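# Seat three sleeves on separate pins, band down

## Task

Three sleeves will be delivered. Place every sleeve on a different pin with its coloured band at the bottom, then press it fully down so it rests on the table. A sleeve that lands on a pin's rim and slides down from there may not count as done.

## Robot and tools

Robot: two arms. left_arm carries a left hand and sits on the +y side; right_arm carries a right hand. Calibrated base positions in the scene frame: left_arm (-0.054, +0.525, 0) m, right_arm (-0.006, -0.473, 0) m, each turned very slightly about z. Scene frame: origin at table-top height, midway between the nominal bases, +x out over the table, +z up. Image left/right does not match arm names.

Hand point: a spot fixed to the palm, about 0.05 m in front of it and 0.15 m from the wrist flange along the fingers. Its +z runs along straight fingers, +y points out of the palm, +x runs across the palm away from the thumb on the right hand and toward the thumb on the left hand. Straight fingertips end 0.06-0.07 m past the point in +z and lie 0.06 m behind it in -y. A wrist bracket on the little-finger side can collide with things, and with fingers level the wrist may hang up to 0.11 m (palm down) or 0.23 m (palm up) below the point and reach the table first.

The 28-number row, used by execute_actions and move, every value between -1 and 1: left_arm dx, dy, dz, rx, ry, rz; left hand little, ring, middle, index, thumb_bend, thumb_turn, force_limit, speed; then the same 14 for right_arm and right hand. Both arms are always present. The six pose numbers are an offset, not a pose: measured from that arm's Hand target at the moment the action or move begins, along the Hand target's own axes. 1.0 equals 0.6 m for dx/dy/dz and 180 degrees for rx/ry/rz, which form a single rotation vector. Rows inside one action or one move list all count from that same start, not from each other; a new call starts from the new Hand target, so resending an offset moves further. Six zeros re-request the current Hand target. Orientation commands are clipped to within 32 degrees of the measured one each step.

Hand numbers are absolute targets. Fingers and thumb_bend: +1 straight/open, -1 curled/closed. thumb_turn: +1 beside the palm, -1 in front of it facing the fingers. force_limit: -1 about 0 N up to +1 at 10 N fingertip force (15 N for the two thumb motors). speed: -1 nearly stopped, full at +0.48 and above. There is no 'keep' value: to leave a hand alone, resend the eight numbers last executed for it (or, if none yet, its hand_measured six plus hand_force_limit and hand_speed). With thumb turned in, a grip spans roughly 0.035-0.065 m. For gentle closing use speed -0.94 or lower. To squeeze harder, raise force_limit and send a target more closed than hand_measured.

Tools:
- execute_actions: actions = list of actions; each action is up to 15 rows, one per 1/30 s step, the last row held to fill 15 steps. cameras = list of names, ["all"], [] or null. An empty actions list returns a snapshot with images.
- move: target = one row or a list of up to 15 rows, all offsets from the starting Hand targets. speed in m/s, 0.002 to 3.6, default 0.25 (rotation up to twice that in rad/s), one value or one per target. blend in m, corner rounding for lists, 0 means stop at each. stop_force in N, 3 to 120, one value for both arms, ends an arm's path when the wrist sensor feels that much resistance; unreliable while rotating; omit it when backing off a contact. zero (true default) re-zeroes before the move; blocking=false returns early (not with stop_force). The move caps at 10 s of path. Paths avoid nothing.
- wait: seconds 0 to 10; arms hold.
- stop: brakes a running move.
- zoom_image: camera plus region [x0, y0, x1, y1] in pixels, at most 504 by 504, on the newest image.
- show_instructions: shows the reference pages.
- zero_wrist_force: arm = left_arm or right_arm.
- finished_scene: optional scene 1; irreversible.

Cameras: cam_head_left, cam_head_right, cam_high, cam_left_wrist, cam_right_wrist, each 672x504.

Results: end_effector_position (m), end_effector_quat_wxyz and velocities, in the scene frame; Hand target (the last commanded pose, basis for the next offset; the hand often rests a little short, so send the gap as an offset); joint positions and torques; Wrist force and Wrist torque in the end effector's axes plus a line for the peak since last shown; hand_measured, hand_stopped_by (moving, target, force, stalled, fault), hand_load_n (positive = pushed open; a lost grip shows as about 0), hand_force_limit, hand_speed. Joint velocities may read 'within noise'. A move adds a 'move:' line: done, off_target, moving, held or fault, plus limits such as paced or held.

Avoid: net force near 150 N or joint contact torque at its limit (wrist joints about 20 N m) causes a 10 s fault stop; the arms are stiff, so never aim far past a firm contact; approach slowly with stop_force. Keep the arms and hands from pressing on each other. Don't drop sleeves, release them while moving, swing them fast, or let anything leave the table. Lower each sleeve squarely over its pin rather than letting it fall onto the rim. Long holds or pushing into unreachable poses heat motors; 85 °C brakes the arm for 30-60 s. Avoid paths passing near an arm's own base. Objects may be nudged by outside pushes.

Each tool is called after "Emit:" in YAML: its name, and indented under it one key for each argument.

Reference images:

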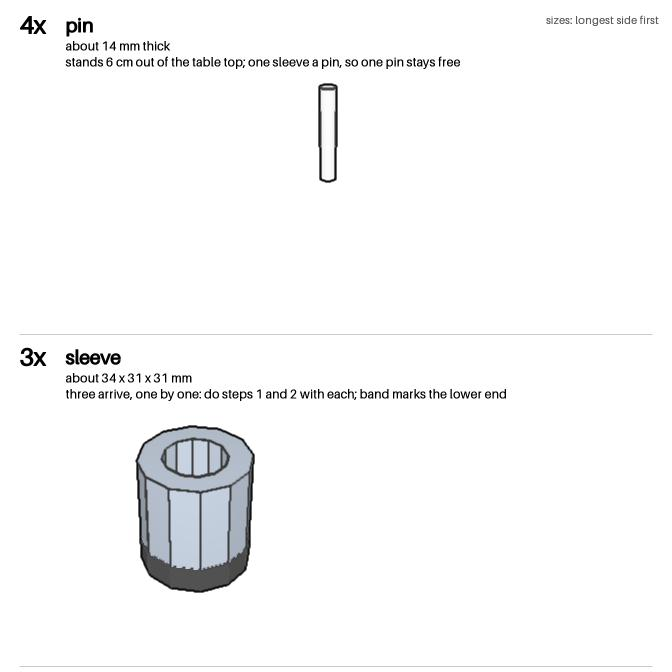

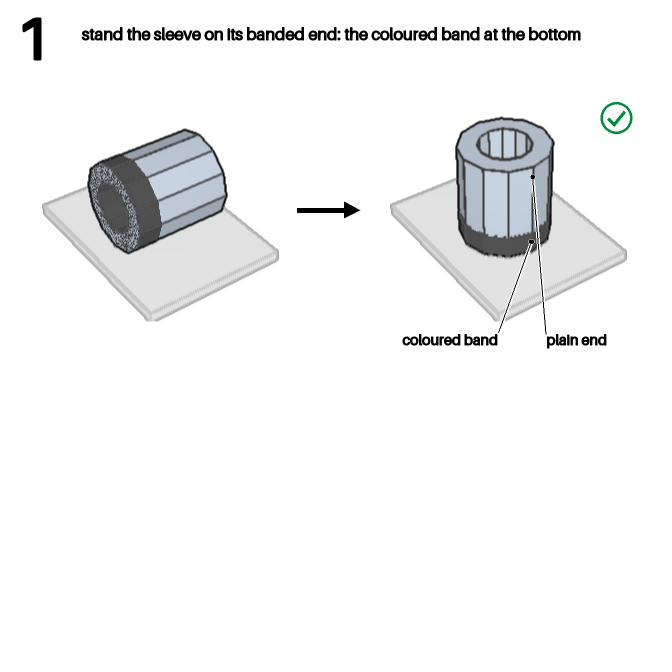

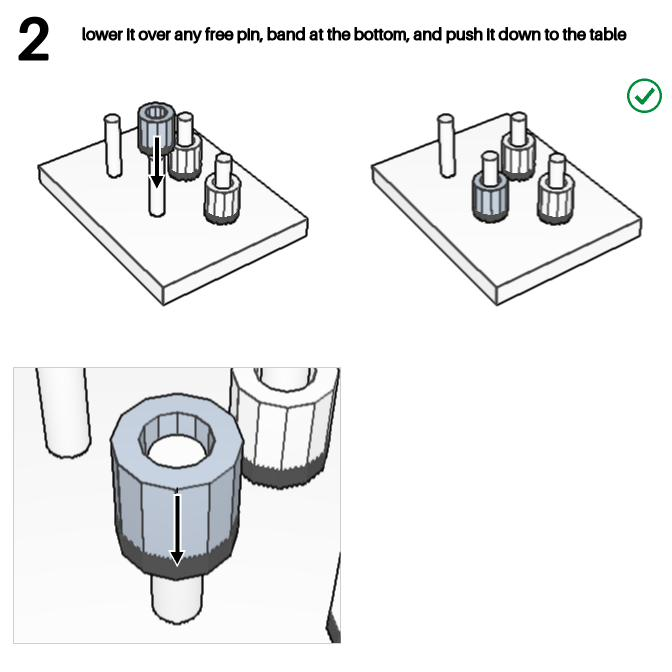

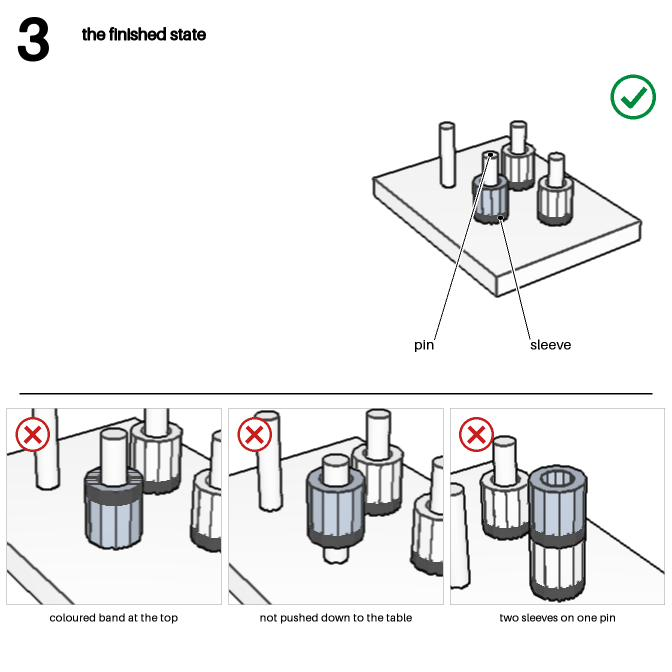

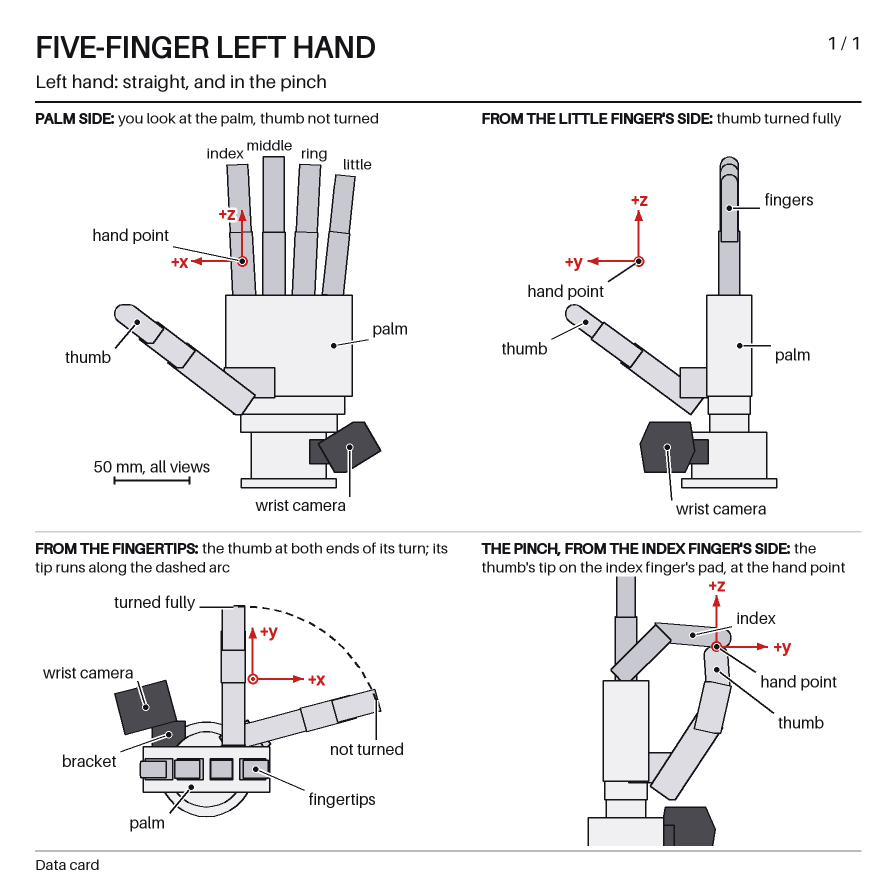

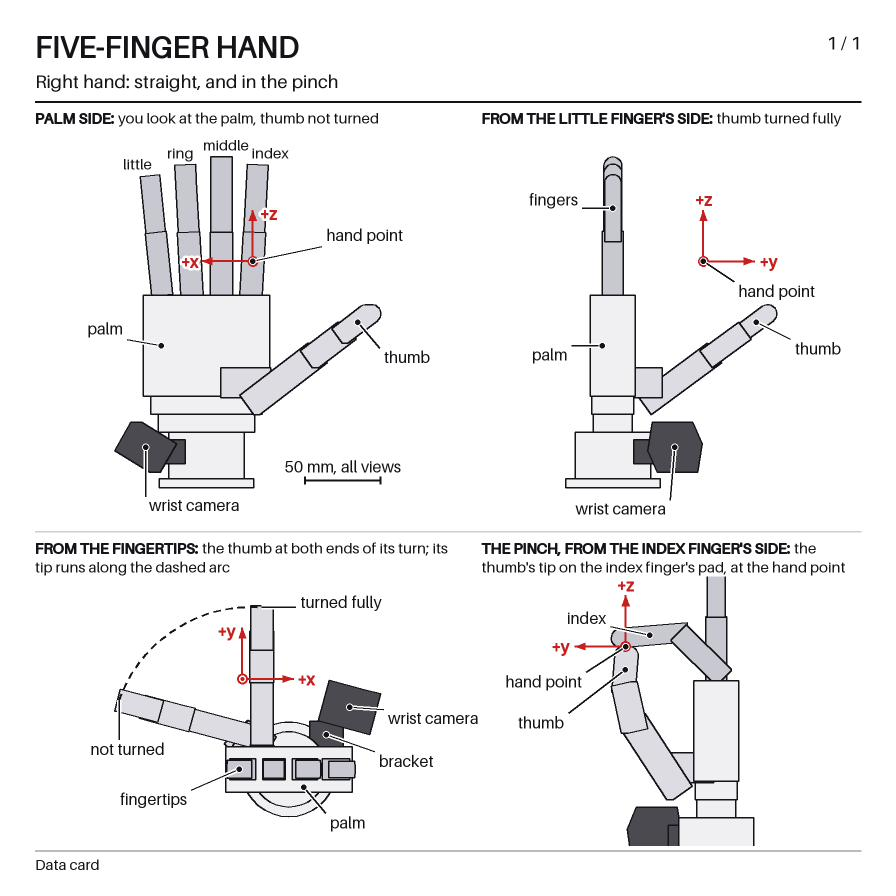

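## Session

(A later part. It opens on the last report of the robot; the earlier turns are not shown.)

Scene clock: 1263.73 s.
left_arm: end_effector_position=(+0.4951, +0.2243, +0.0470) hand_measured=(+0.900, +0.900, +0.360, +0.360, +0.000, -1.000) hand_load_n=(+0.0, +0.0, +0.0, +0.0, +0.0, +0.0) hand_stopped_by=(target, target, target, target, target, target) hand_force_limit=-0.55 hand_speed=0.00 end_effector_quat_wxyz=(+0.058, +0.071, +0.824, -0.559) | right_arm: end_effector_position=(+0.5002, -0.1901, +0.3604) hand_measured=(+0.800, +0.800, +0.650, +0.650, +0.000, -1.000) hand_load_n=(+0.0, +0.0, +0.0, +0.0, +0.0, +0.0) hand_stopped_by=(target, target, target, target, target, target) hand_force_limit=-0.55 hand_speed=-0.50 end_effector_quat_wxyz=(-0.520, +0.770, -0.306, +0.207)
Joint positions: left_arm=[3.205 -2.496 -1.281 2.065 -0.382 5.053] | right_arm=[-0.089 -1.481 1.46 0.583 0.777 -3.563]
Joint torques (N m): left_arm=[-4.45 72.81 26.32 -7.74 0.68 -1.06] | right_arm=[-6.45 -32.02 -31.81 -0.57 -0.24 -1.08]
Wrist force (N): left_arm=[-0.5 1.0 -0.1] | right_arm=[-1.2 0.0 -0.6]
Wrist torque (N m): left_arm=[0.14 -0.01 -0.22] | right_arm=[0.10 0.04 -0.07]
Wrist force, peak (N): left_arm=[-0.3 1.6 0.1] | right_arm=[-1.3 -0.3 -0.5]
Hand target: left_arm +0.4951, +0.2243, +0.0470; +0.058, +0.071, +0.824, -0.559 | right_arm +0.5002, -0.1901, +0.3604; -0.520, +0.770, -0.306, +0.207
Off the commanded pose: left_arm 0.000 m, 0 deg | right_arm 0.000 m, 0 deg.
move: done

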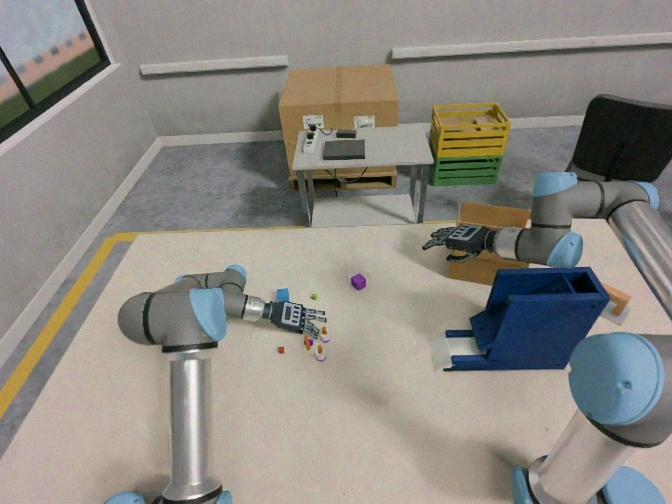

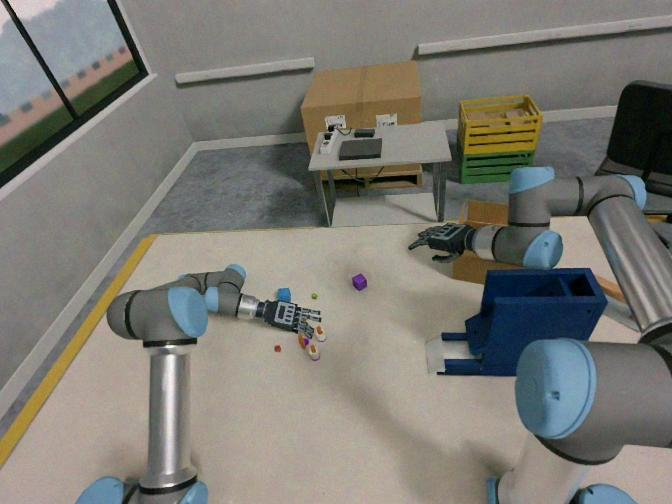

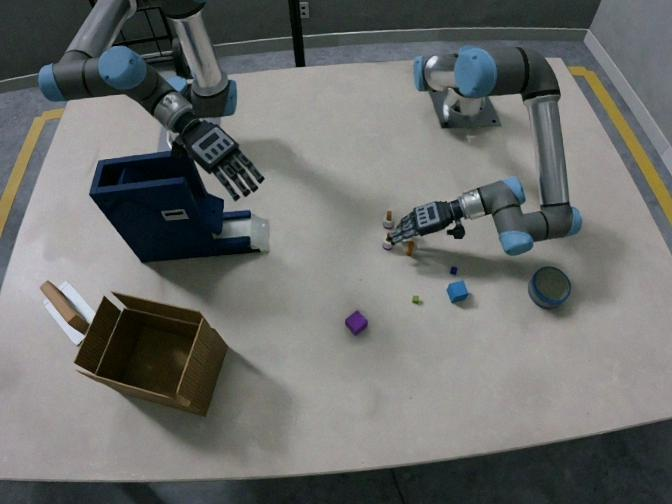

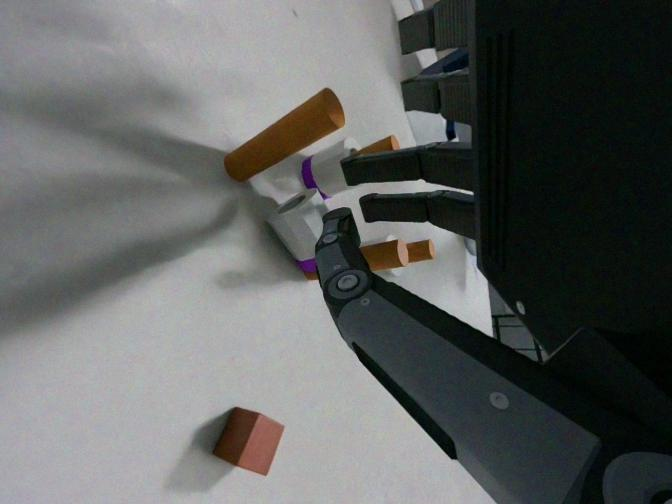

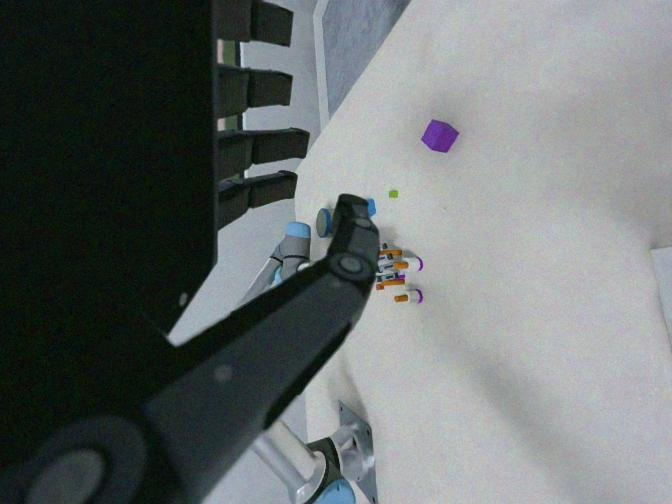

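Emit:
move:
  target: [0.0078,0.0411,0.0166,0,0,0,0.9,0.9,0.36,0.36,0.0,-1,-0.55,0.0,0,0,0,0,0,0,0.8,0.8,0.65,0.65,0.0,-1,-0.55,-0.5]
  speed: 0.03
  stop_force: 3
  cameras: ["all"]

Emit:
zoom_image:
  camera: "cam_left_wrist"
  region: [200, 100, 500, 350]

Emit:
zoom_image:
  camera: "cam_head_right"
  region: [270, 290, 350, 370]

Emit:
zoom_image:
  camera: "cam_right_wrist"
  region: [360, 220, 440, 320]

Scene clock: 1276.83 s.
left_arm: end_effector_position=(+0.4951, +0.2243, +0.0265) hand_measured=(+0.900, +0.900, +0.360, +0.360, +0.000, -1.000) hand_load_n=(+0.0, +0.0, +0.0, +0.5, +0.0, +0.0) hand_stopped_by=(target, target, target, target, target, target) hand_force_limit=-0.55 hand_speed=0.00 end_effector_quat_wxyz=(+0.058, +0.071, +0.824, -0.559) | right_arm: end_effector_position=(+0.5002, -0.1901, +0.3604) hand_measured=(+0.800, +0.800, +0.650, +0.650, +0.000, -1.000) hand_load_n=(+0.0, +0.0, +0.0, +0.0, +0.0, +0.0) hand_stopped_by=(target, target, target, target, target, target) hand_force_limit=-0.55 hand_speed=-0.50 end_effector_quat_wxyz=(-0.520, +0.770, -0.306, +0.207)
Joint positions: left_arm=[3.205 -2.526 -1.282 2.097 -0.382 5.053] | right_arm=[-0.089 -1.481 1.46 0.583 0.777 -3.563]
Joint torques (N m): left_arm=[-7.42 57.62 17.32 -6.78 -1.43 0.6] | right_arm=[-6.63 -31.28 -30.95 -0.96 -0.19 -1.11]
Wrist force (N): left_arm=[-2.3 -1.5 1.1] | right_arm=[-0.9 -0.1 -0.6]
Wrist torque (N m): left_arm=[0.01 -0.09 -0.30] | right_arm=[0.09 0.00 -0.06]
Wrist force, peak (N): left_arm=[-5.6 -5.5 2.6] | right_arm=[-1.4 -0.3 -0.6]
Hand target: left_arm +0.4951, +0.2243, +0.0265; +0.058, +0.071, +0.824, -0.559 (not the last commanded pose) | right_arm +0.5002, -0.1901, +0.3604; -0.520, +0.770, -0.306, +0.207
Off the commanded pose: left_arm 0.007 m, 0 deg | right_arm 0.000 m, 0 deg.
move: contact (left_arm)

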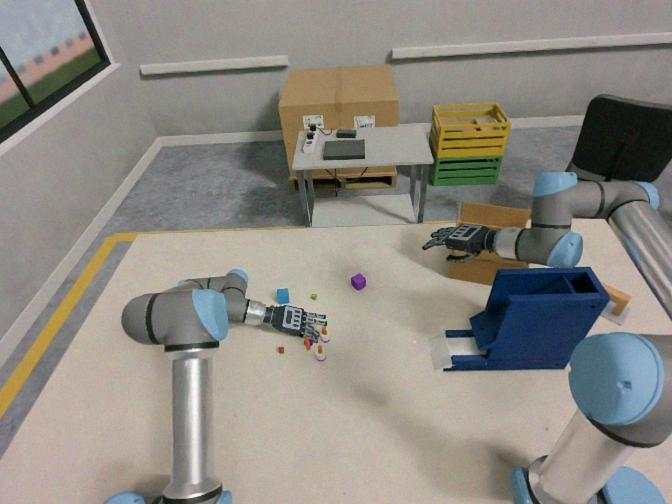

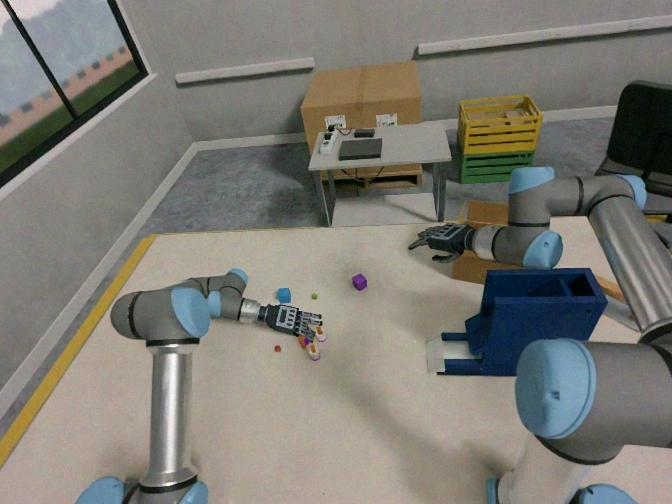

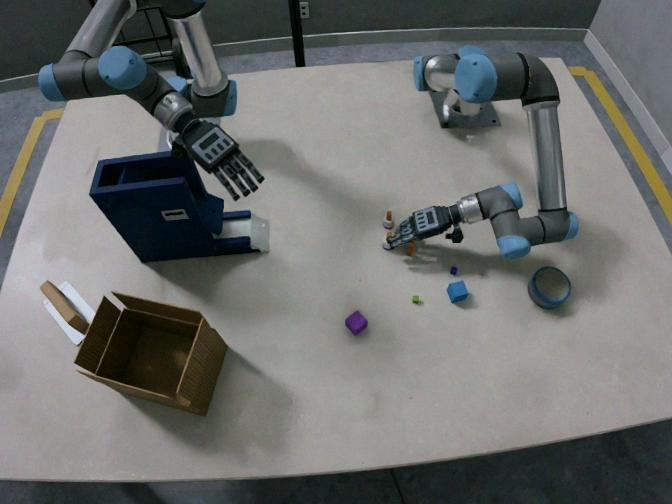

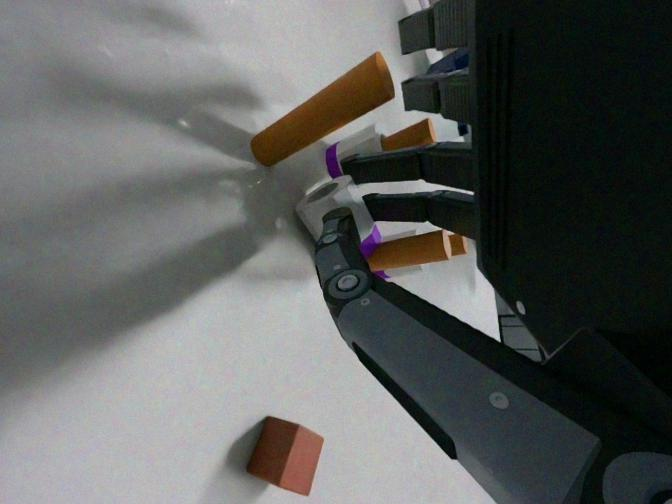

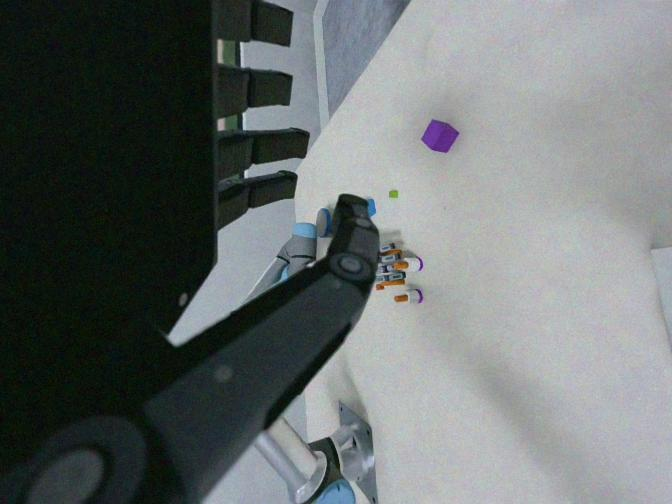

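Scaled by 1.680 from the camera's 672x504 image, which has a finer 960x720 frame.

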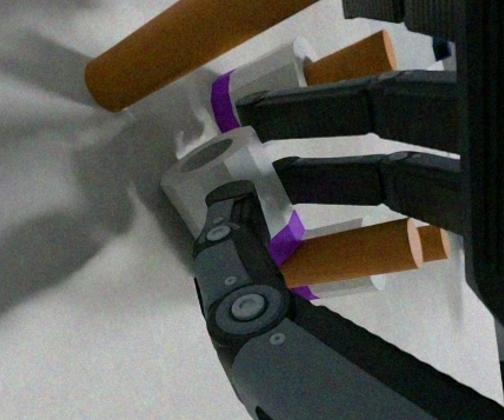

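Scaled by 6.300 from the camera's 672x504 image, which has a finer 960x720 frame.

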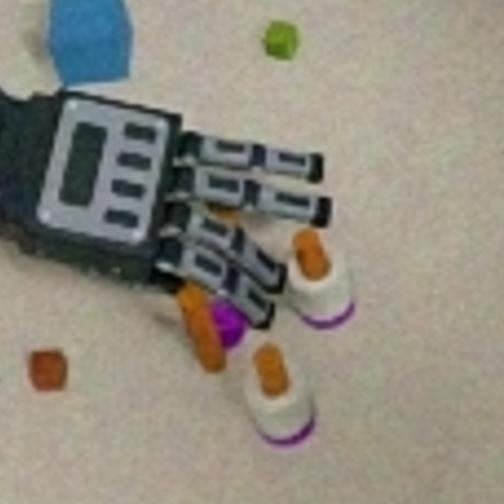

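Scaled by 5.040 from the camera's 672x504 image, which has a finer 960x720 frame.

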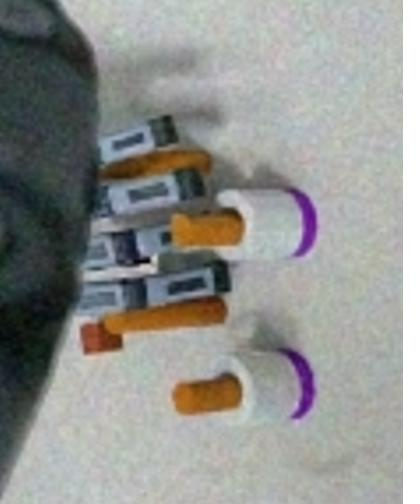

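Emit:
move:
  target: [-0.0067,-0.0088,0.0025,0,0,0,0.9,0.9,0.36,0.36,0.0,-1,-0.55,0.0,0,0,0,0,0,0,0.8,0.8,0.65,0.65,0.0,-1,-0.55,-0.5]
  speed: 0.03

Emit:
move:
  target: [0.0034,0.0175,0.0070,0,0,0,0.9,0.9,0.36,0.36,0.0,-1,-0.55,0.0,0,0,0,0,0,0,0.8,0.8,0.65,0.65,0.0,-1,-0.55,-0.5]
  speed: 0.02
  stop_force: 3
  cameras: ["all"]

Emit:
zoom_image:
  camera: "cam_left_wrist"
  region: [200, 100, 500, 350]

Emit:
zoom_image:
  camera: "cam_right_wrist"
  region: [360, 220, 440, 320]

Scene clock: 1288.33 s.
left_arm: end_effector_position=(+0.4982, +0.2207, +0.0316) hand_measured=(+0.900, +0.900, +0.360, +0.360, +0.000, -1.000) hand_load_n=(+0.0, +0.0, +0.0, +0.0, +0.0, +0.0) hand_stopped_by=(target, target, target, target, target, target) hand_force_limit=-0.55 hand_speed=0.00 end_effector_quat_wxyz=(+0.058, +0.071, +0.824, -0.559) | right_arm: end_effector_position=(+0.5002, -0.1901, +0.3604) hand_measured=(+0.800, +0.800, +0.650, +0.650, +0.000, -1.000) hand_load_n=(+0.0, +0.0, +0.0, +0.0, +0.0, +0.0) hand_stopped_by=(target, target, target, target, target, target) hand_force_limit=-0.55 hand_speed=-0.50 end_effector_quat_wxyz=(-0.520, +0.770, -0.306, +0.207)
Joint positions: left_arm=[3.198 -2.524 -1.266 2.094 -0.381 5.035] | right_arm=[-0.089 -1.481 1.46 0.583 0.777 -3.563]
Joint torques (N m): left_arm=[-1.12 68.97 6.9 -6.52 3.93 0.98] | right_arm=[-6.89 -30.99 -31.22 -1.08 -0.04 -1.05]
Wrist force (N): left_arm=[-0.3 0.7 -0.2] | right_arm=[-0.9 -0.1 -0.6]
Wrist torque (N m): left_arm=[0.12 -0.05 -0.14] | right_arm=[0.10 -0.01 -0.06]
Wrist force, peak (N): left_arm=[-2.7 -1.8 1.1] | right_arm=[-1.3 0.1 -0.7]
Hand target: left_arm +0.4982, +0.2208, +0.0315; +0.058, +0.071, +0.824, -0.559 | right_arm +0.5002, -0.1901, +0.3604; -0.520, +0.770, -0.306, +0.207
Off the commanded pose: left_arm 0.000 m, 0 deg | right_arm 0.000 m, 0 deg.
move: done

Scene clock: 1289.90 s.
left_arm: end_effector_position=(+0.4981, +0.2208, +0.0200) hand_measured=(+0.900, +0.900, +0.360, +0.360, +0.000, -1.000) hand_load_n=(+0.0, +0.0, +0.0, +0.0, +0.0, +0.0) hand_stopped_by=(target, target, target, target, target, target) hand_force_limit=-0.55 hand_speed=0.00 end_effector_quat_wxyz=(+0.058, +0.071, +0.824, -0.559) | right_arm: end_effector_position=(+0.5002, -0.1901, +0.3604) hand_measured=(+0.800, +0.800, +0.650, +0.650, +0.000, -1.000) hand_load_n=(+0.0, +0.0, +0.0, +0.0, +0.0, +0.0) hand_stopped_by=(target, target, target, target, target, target) hand_force_limit=-0.55 hand_speed=-0.50 end_effector_quat_wxyz=(-0.520, +0.770, -0.306, +0.207)
Joint positions: left_arm=[3.199 -2.541 -1.266 2.112 -0.381 5.035] | right_arm=[-0.089 -1.481 1.46 0.583 0.777 -3.563]
Joint torques (N m): left_arm=[10.94 73.35 11.1 -7.81 -0.2 -1.04] | right_arm=[-6.07 -30.82 -30.46 -1.11 0.02 -1.01]
Wrist force (N): left_arm=[-1.0 1.2 0.0] | right_arm=[-0.8 -0.1 -0.4]
Wrist torque (N m): left_arm=[0.15 -0.05 -0.17] | right_arm=[0.08 -0.02 -0.05]
Wrist force, peak (N): left_arm=[-1.2 1.2 0.1] | right_arm=[-1.2 -0.1 -0.4]
Hand target: left_arm +0.4981, +0.2208, +0.0200; +0.058, +0.071, +0.824, -0.559 | right_arm +0.5002, -0.1901, +0.3604; -0.520, +0.770, -0.306, +0.207
Off the commanded pose: left_arm 0.000 m, 0 deg | right_arm 0.000 m, 0 deg.
move: done

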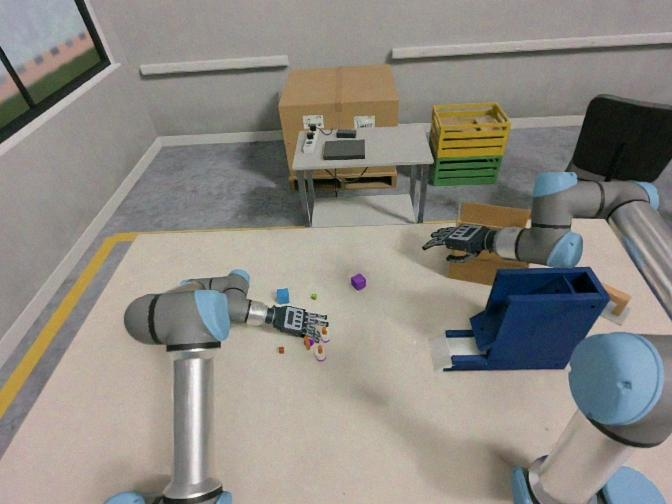

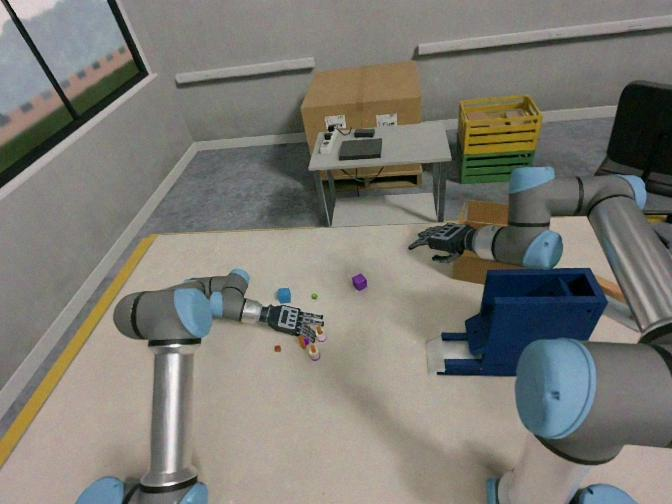

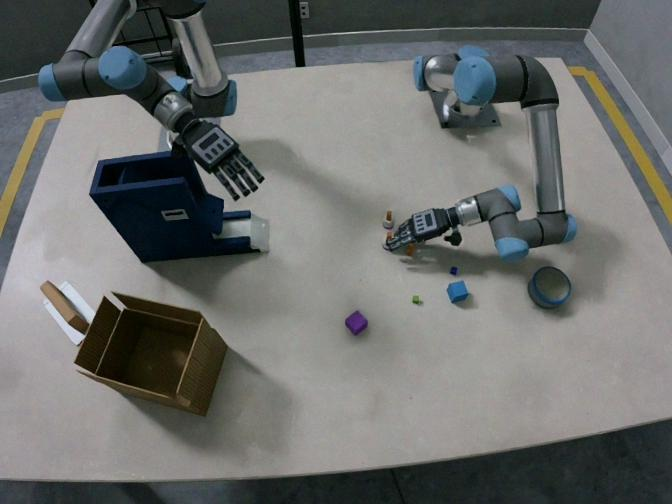

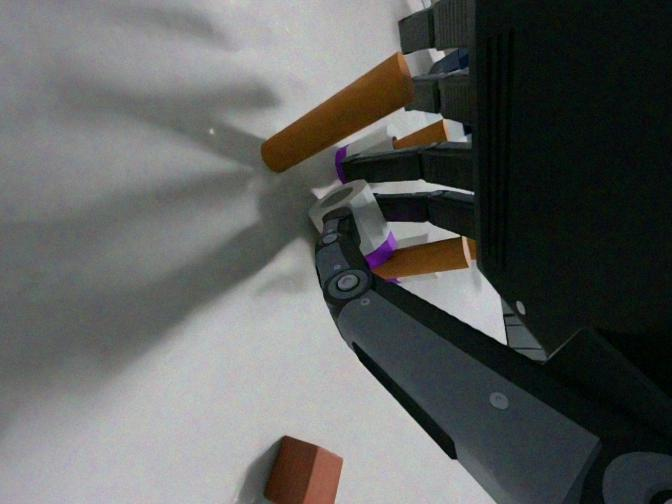

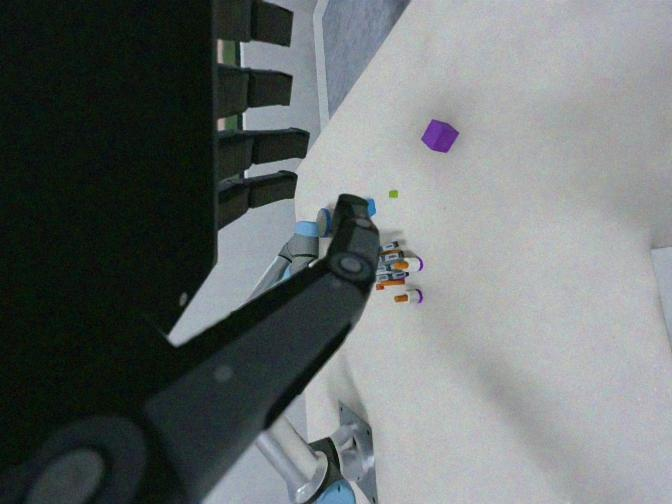

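Scaled by 1.680 from the camera's 672x504 image, which has a finer 960x720 frame.

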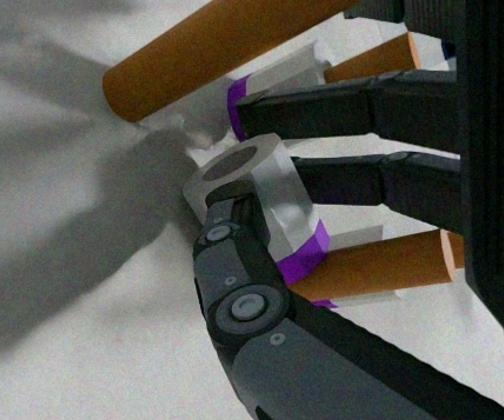

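Scaled by 5.040 from the camera's 672x504 image, which has a finer 960x720 frame.

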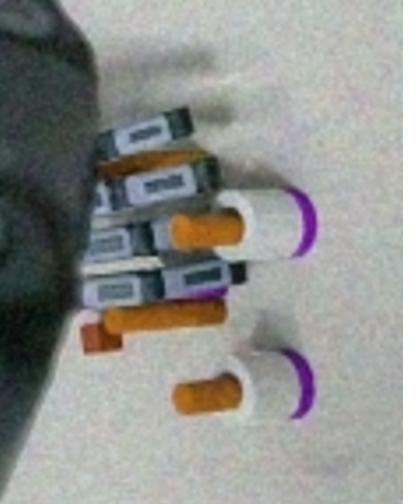

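Emit:
execute_actions:
  actions:
    - [[0,0,0,0,0,0,0.9,0.9,0.36,-0.1,0.0,-1,-0.55,-0.85,0,0,0,0,0,0,0.8,0.8,0.65,0.65,0.0,-1,-0.55,-0.5]]
    - [[0,0,0,0,0,0,0.9,0.9,0.36,-0.1,0.0,-1,-0.55,-0.85,0,0,0,0,0,0,0.8,0.8,0.65,0.65,0.0,-1,-0.55,-0.5]]
  cameras: ["cam_left_wrist"]

Emit:
zoom_image:
  camera: "cam_left_wrist"
  region: [200, 100, 500, 350]

Scene clock: 1299.37 s.
left_arm: end_effector_position=(+0.4981, +0.2208, +0.0200) hand_measured=(+0.900, +0.900, +0.360, +0.252, +0.000, -1.000) hand_load_n=(+0.0, +0.0, +0.0, +3.0, +1.5, -1.0) hand_stopped_by=(target, target, target, force, target, target) hand_force_limit=-0.55 hand_speed=-0.85 end_effector_quat_wxyz=(+0.058, +0.071, +0.824, -0.559) | right_arm: end_effector_position=(+0.5002, -0.1901, +0.3604) hand_measured=(+0.800, +0.800, +0.650, +0.650, +0.000, -1.000) hand_load_n=(+0.0, +0.0, +0.0, +0.0, +0.0, +0.0) hand_stopped_by=(target, target, target, target, target, target) hand_force_limit=-0.55 hand_speed=-0.50 end_effector_quat_wxyz=(-0.520, +0.770, -0.306, +0.207)
Joint positions: left_arm=[3.199 -2.541 -1.266 2.112 -0.381 5.035] | right_arm=[-0.089 -1.481 1.46 0.583 0.777 -3.563]
Joint torques (N m): left_arm=[11.47 67.16 25.03 -5.3 -0.68 -1.11] | right_arm=[-6.22 -29.77 -31.21 -1.29 0.13 -1.18]
Wrist force (N): left_arm=[-1.1 -1.3 -0.8] | right_arm=[-1.0 -0.1 -0.2]
Wrist torque (N m): left_arm=[0.08 -0.09 -0.16] | right_arm=[0.09 0.00 -0.07]
Wrist force, peak (N): left_arm=[-1.4 -1.8 -0.5] | right_arm=[-1.3 -0.1 -0.6]
Hand target: left_arm +0.4981, +0.2208, +0.0200; +0.058, +0.071, +0.824, -0.559 | right_arm +0.5002, -0.1901, +0.3604; -0.520, +0.770, -0.306, +0.207
Off the commanded pose: left_arm 0.000 m, 0 deg | right_arm 0.000 m, 0 deg.
Images, in order (width x height): cam_left_wrist 672x504.

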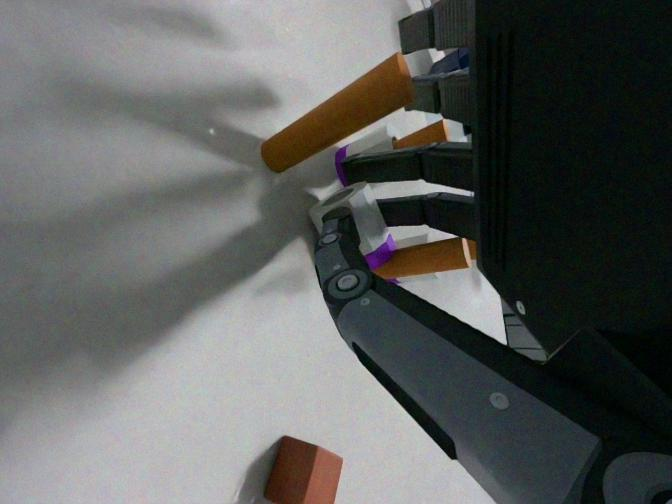

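Scaled by 1.680 from the camera's 672x504 image, which has a finer 960x720 frame.

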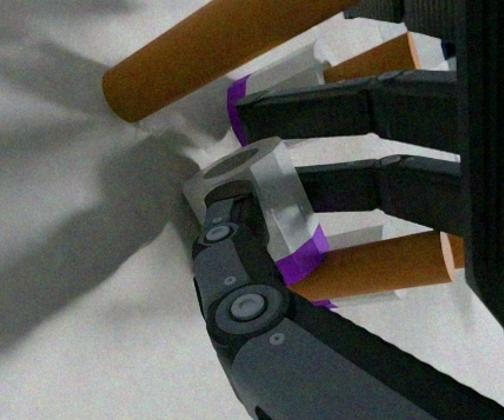

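Emit:
move:
  target:
    - [-0.0035,-0.0183,-0.0074,0,0,0,0.9,0.9,0.36,-0.1,0.0,-1,-0.55,-0.85,0,0,0,0,0,0,0.8,0.8,0.65,0.65,0.0,-1,-0.55,-0.5]
    - [-0.0154,-0.0493,-0.0741,0,0,0,0.9,0.9,0.36,-0.1,0.0,-1,-0.55,-0.85,0,0,0,0,0,0,0.8,0.8,0.65,0.65,0.0,-1,-0.55,-0.5]
    - [-0.0152,-0.0243,-0.1360,0,0,0,0.9,0.9,0.36,-0.1,0.0,-1,-0.55,-0.85,0,0,0,0,0,0,0.8,0.8,0.65,0.65,0.0,-1,-0.55,-0.5]
    - [-0.0043,0.0332,-0.1163,0,0,0,0.9,0.9,0.36,-0.1,0.0,-1,-0.55,-0.85,0,0,0,0,0,0,0.8,0.8,0.65,0.65,0.0,-1,-0.55,-0.5]
  speed: [0.05,0.08,0.08,0.06]
  blend: [0.005,0.01,0.01,0]
  cameras: ["all"]

Emit:
zoom_image:
  camera: "cam_left_wrist"
  region: [200, 100, 500, 350]

Emit:
zoom_image:
  camera: "cam_high"
  region: [380, 195, 460, 275]

Emit:
zoom_image:
  camera: "cam_head_right"
  region: [250, 290, 330, 370]

Scene clock: 1309.17 s.
left_arm: end_effector_position=(+0.5032, +0.2929, +0.0279) hand_measured=(+0.900, +0.902, +0.360, +0.250, +0.000, -1.000) hand_load_n=(-0.5, +21.0, +0.0, +0.0, +0.0, +0.0) hand_stopped_by=(target, target, target, force, target, target) hand_force_limit=-0.55 hand_speed=-0.85 end_effector_quat_wxyz=(+0.058, +0.071, +0.824, -0.559) end_effector_velocity=(+0.000, +0.000, +0.004) end_effector_angular_velocity=(+0.000, +0.000, +0.000) | right_arm: end_effector_position=(+0.5002, -0.1901, +0.3604) hand_measured=(+0.800, +0.800, +0.650, +0.650, +0.000, -1.000) hand_load_n=(-0.5, +0.0, +0.0, +0.0, +0.5, +0.0) hand_stopped_by=(target, target, target, target, target, target) hand_force_limit=-0.55 hand_speed=-0.50 end_effector_quat_wxyz=(-0.520, +0.770, -0.306, +0.207)
Joint positions: left_arm=[3.325 -2.553 -1.307 1.873 -0.415 5.351] | right_arm=[-0.089 -1.481 1.46 0.583 0.777 -3.563]
Joint velocities: left_arm=[-0.001 0.006 0 -0.005 0 -0.001] | right_arm=[within noise]
Joint torques (N m): left_arm=[-6.72 59.77 20.67 -3.58 -3.75 -1.11] | right_arm=[-6.64 -29.62 -31.45 -1.21 0.15 -1.04]
Wrist force (N): left_arm=[4.2 -20.2 -21.6] | right_arm=[-0.9 -0.1 -0.7]
Wrist torque (N m): left_arm=[1.53 -0.95 0.94] | right_arm=[0.11 0.00 -0.06]
Wrist force, peak (N): left_arm=[2.4 -22.0 -25.6] | right_arm=[-1.3 0.0 -0.7]
Hand target: left_arm +0.5031, +0.2928, +0.0280; +0.058, +0.071, +0.824, -0.559 | right_arm +0.5002, -0.1901, +0.3604; -0.520, +0.770, -0.306, +0.207
Off the commanded pose: left_arm 0.000 m, 0 deg | right_arm 0.000 m, 0 deg.
move: done

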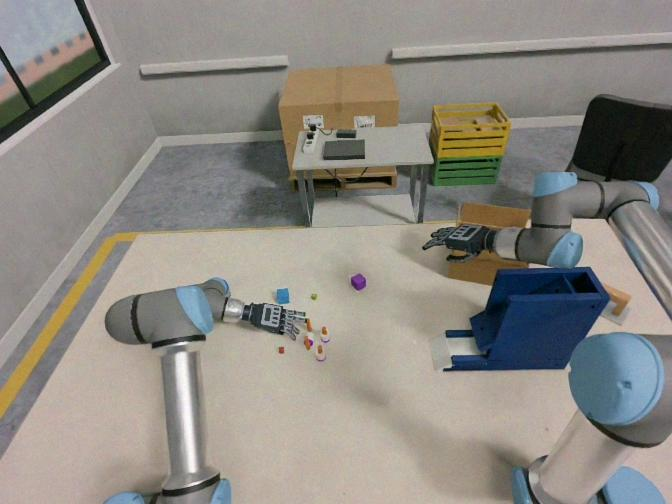

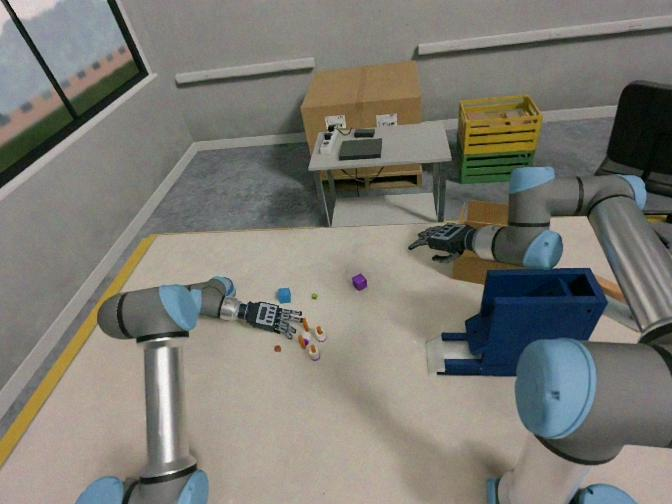

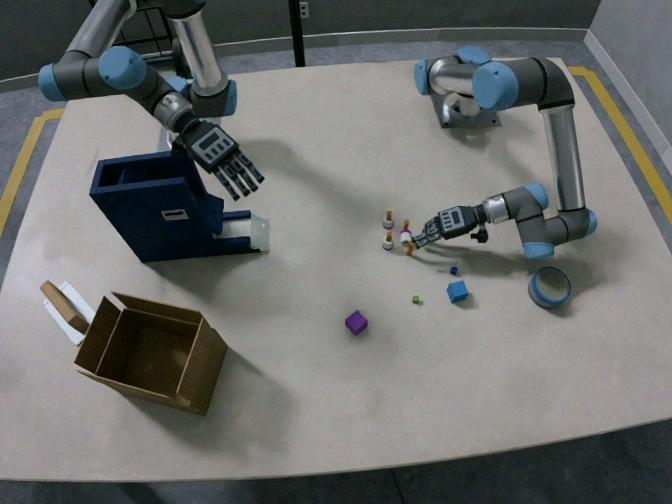

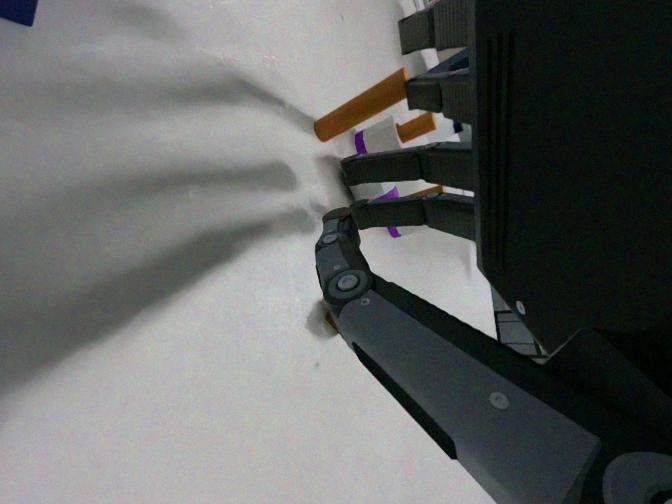

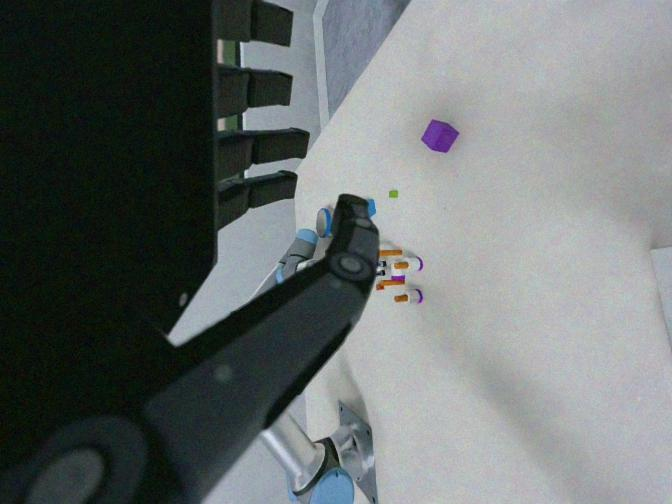

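Scaled by 1.680 from the camera's 672x504 image, which has a finer 960x720 frame.

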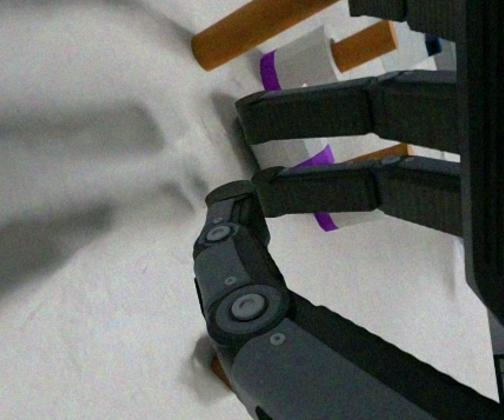

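Scaled by 6.300 from the camera's 672x504 image, which has a finer 960x720 frame.

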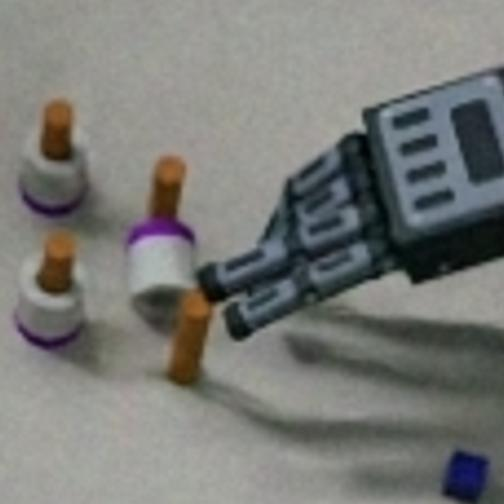

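Scaled by 6.300 from the camera's 672x504 image, which has a finer 960x720 frame.

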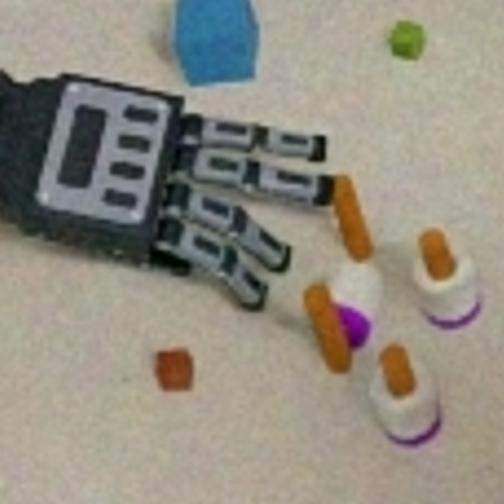

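Emit:
move:
  target: [-0.0116,-0.0609,-0.0246,0,0,0,0.9,0.9,0.36,-0.1,0.0,-1,-0.55,-0.85,0,0,0,0,0,0,0.8,0.8,0.65,0.65,0.0,-1,-0.55,-0.5]
  speed: 0.08
  cameras: ["cam_high","cam_left_wrist"]

Emit:
zoom_image:
  camera: "cam_left_wrist"
  region: [200, 100, 500, 350]

Emit:
zoom_image:
  camera: "cam_high"
  region: [380, 195, 460, 275]

Scene clock: 1312.47 s.
left_arm: end_effector_position=(+0.5031, +0.2927, +0.0680) hand_measured=(+0.900, +0.900, +0.360, +0.250, +0.000, -1.000) hand_load_n=(+0.0, +0.0, +0.0, +0.0, +0.0, +0.0) hand_stopped_by=(target, target, target, force, target, target) hand_force_limit=-0.55 hand_speed=-0.85 end_effector_quat_wxyz=(+0.057, +0.071, +0.824, -0.559) | right_arm: end_effector_position=(+0.5002, -0.1901, +0.3604) hand_measured=(+0.800, +0.800, +0.650, +0.650, +0.000, -1.000) hand_load_n=(+0.0, -0.5, +0.0, +0.0, +0.0, +0.0) hand_stopped_by=(target, target, target, target, target, target) hand_force_limit=-0.55 hand_speed=-0.50 end_effector_quat_wxyz=(-0.520, +0.770, -0.306, +0.207)
Joint positions: left_arm=[3.325 -2.491 -1.307 1.811 -0.415 5.351] | right_arm=[-0.089 -1.481 1.46 0.583 0.777 -3.563]
Joint torques (N m): left_arm=[9.97 58.55 25.46 -0.54 3.1 0.9] | right_arm=[-6.73 -29.83 -30.66 -1.24 0.17 -1.14]
Wrist force (N): left_arm=[0.0 0.6 -0.1] | right_arm=[-1.0 -0.2 -0.6]
Wrist torque (N m): left_arm=[0.05 -0.12 -0.18] | right_arm=[0.09 0.02 -0.07]
Wrist force, peak (N): left_arm=[3.3 -20.0 -22.0] | right_arm=[-1.4 -0.1 -0.4]
Hand target: left_arm +0.5031, +0.2928, +0.0680; +0.058, +0.071, +0.824, -0.559 | right_arm +0.5002, -0.1901, +0.3604; -0.520, +0.770, -0.306, +0.207
Off the commanded pose: left_arm 0.000 m, 0 deg | right_arm 0.000 m, 0 deg.
move: done
Images, in order (width x height): cam_high 672x504, cam_left_wrist 672x504.

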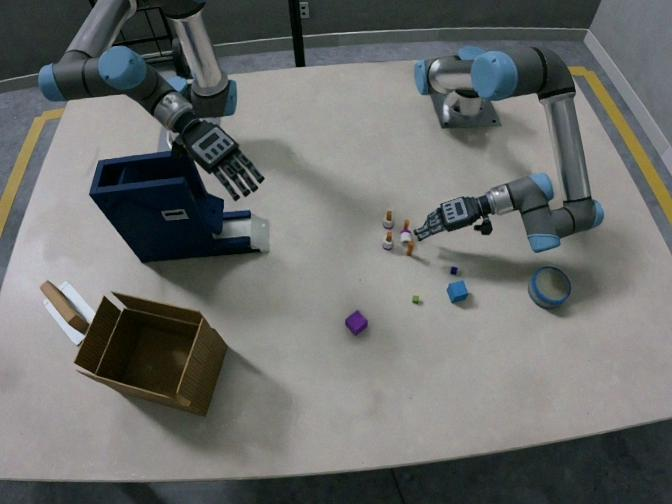

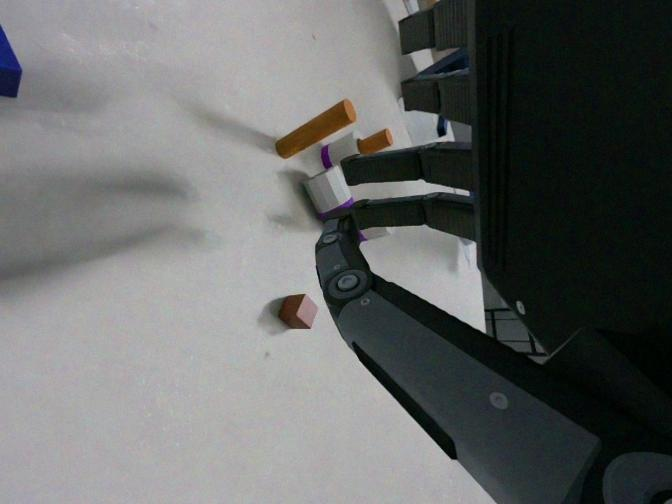

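Scaled by 1.680 from the camera's 672x504 image, which has a finer 960x720 frame.

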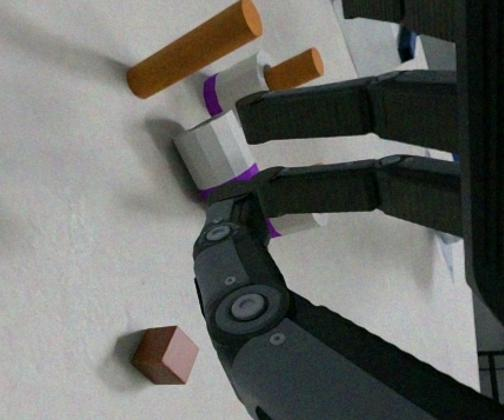

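Scaled by 6.300 from the camera's 672x504 image, which has a finer 960x720 frame.

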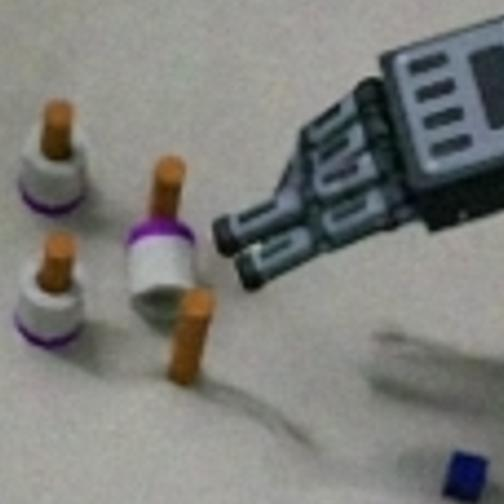

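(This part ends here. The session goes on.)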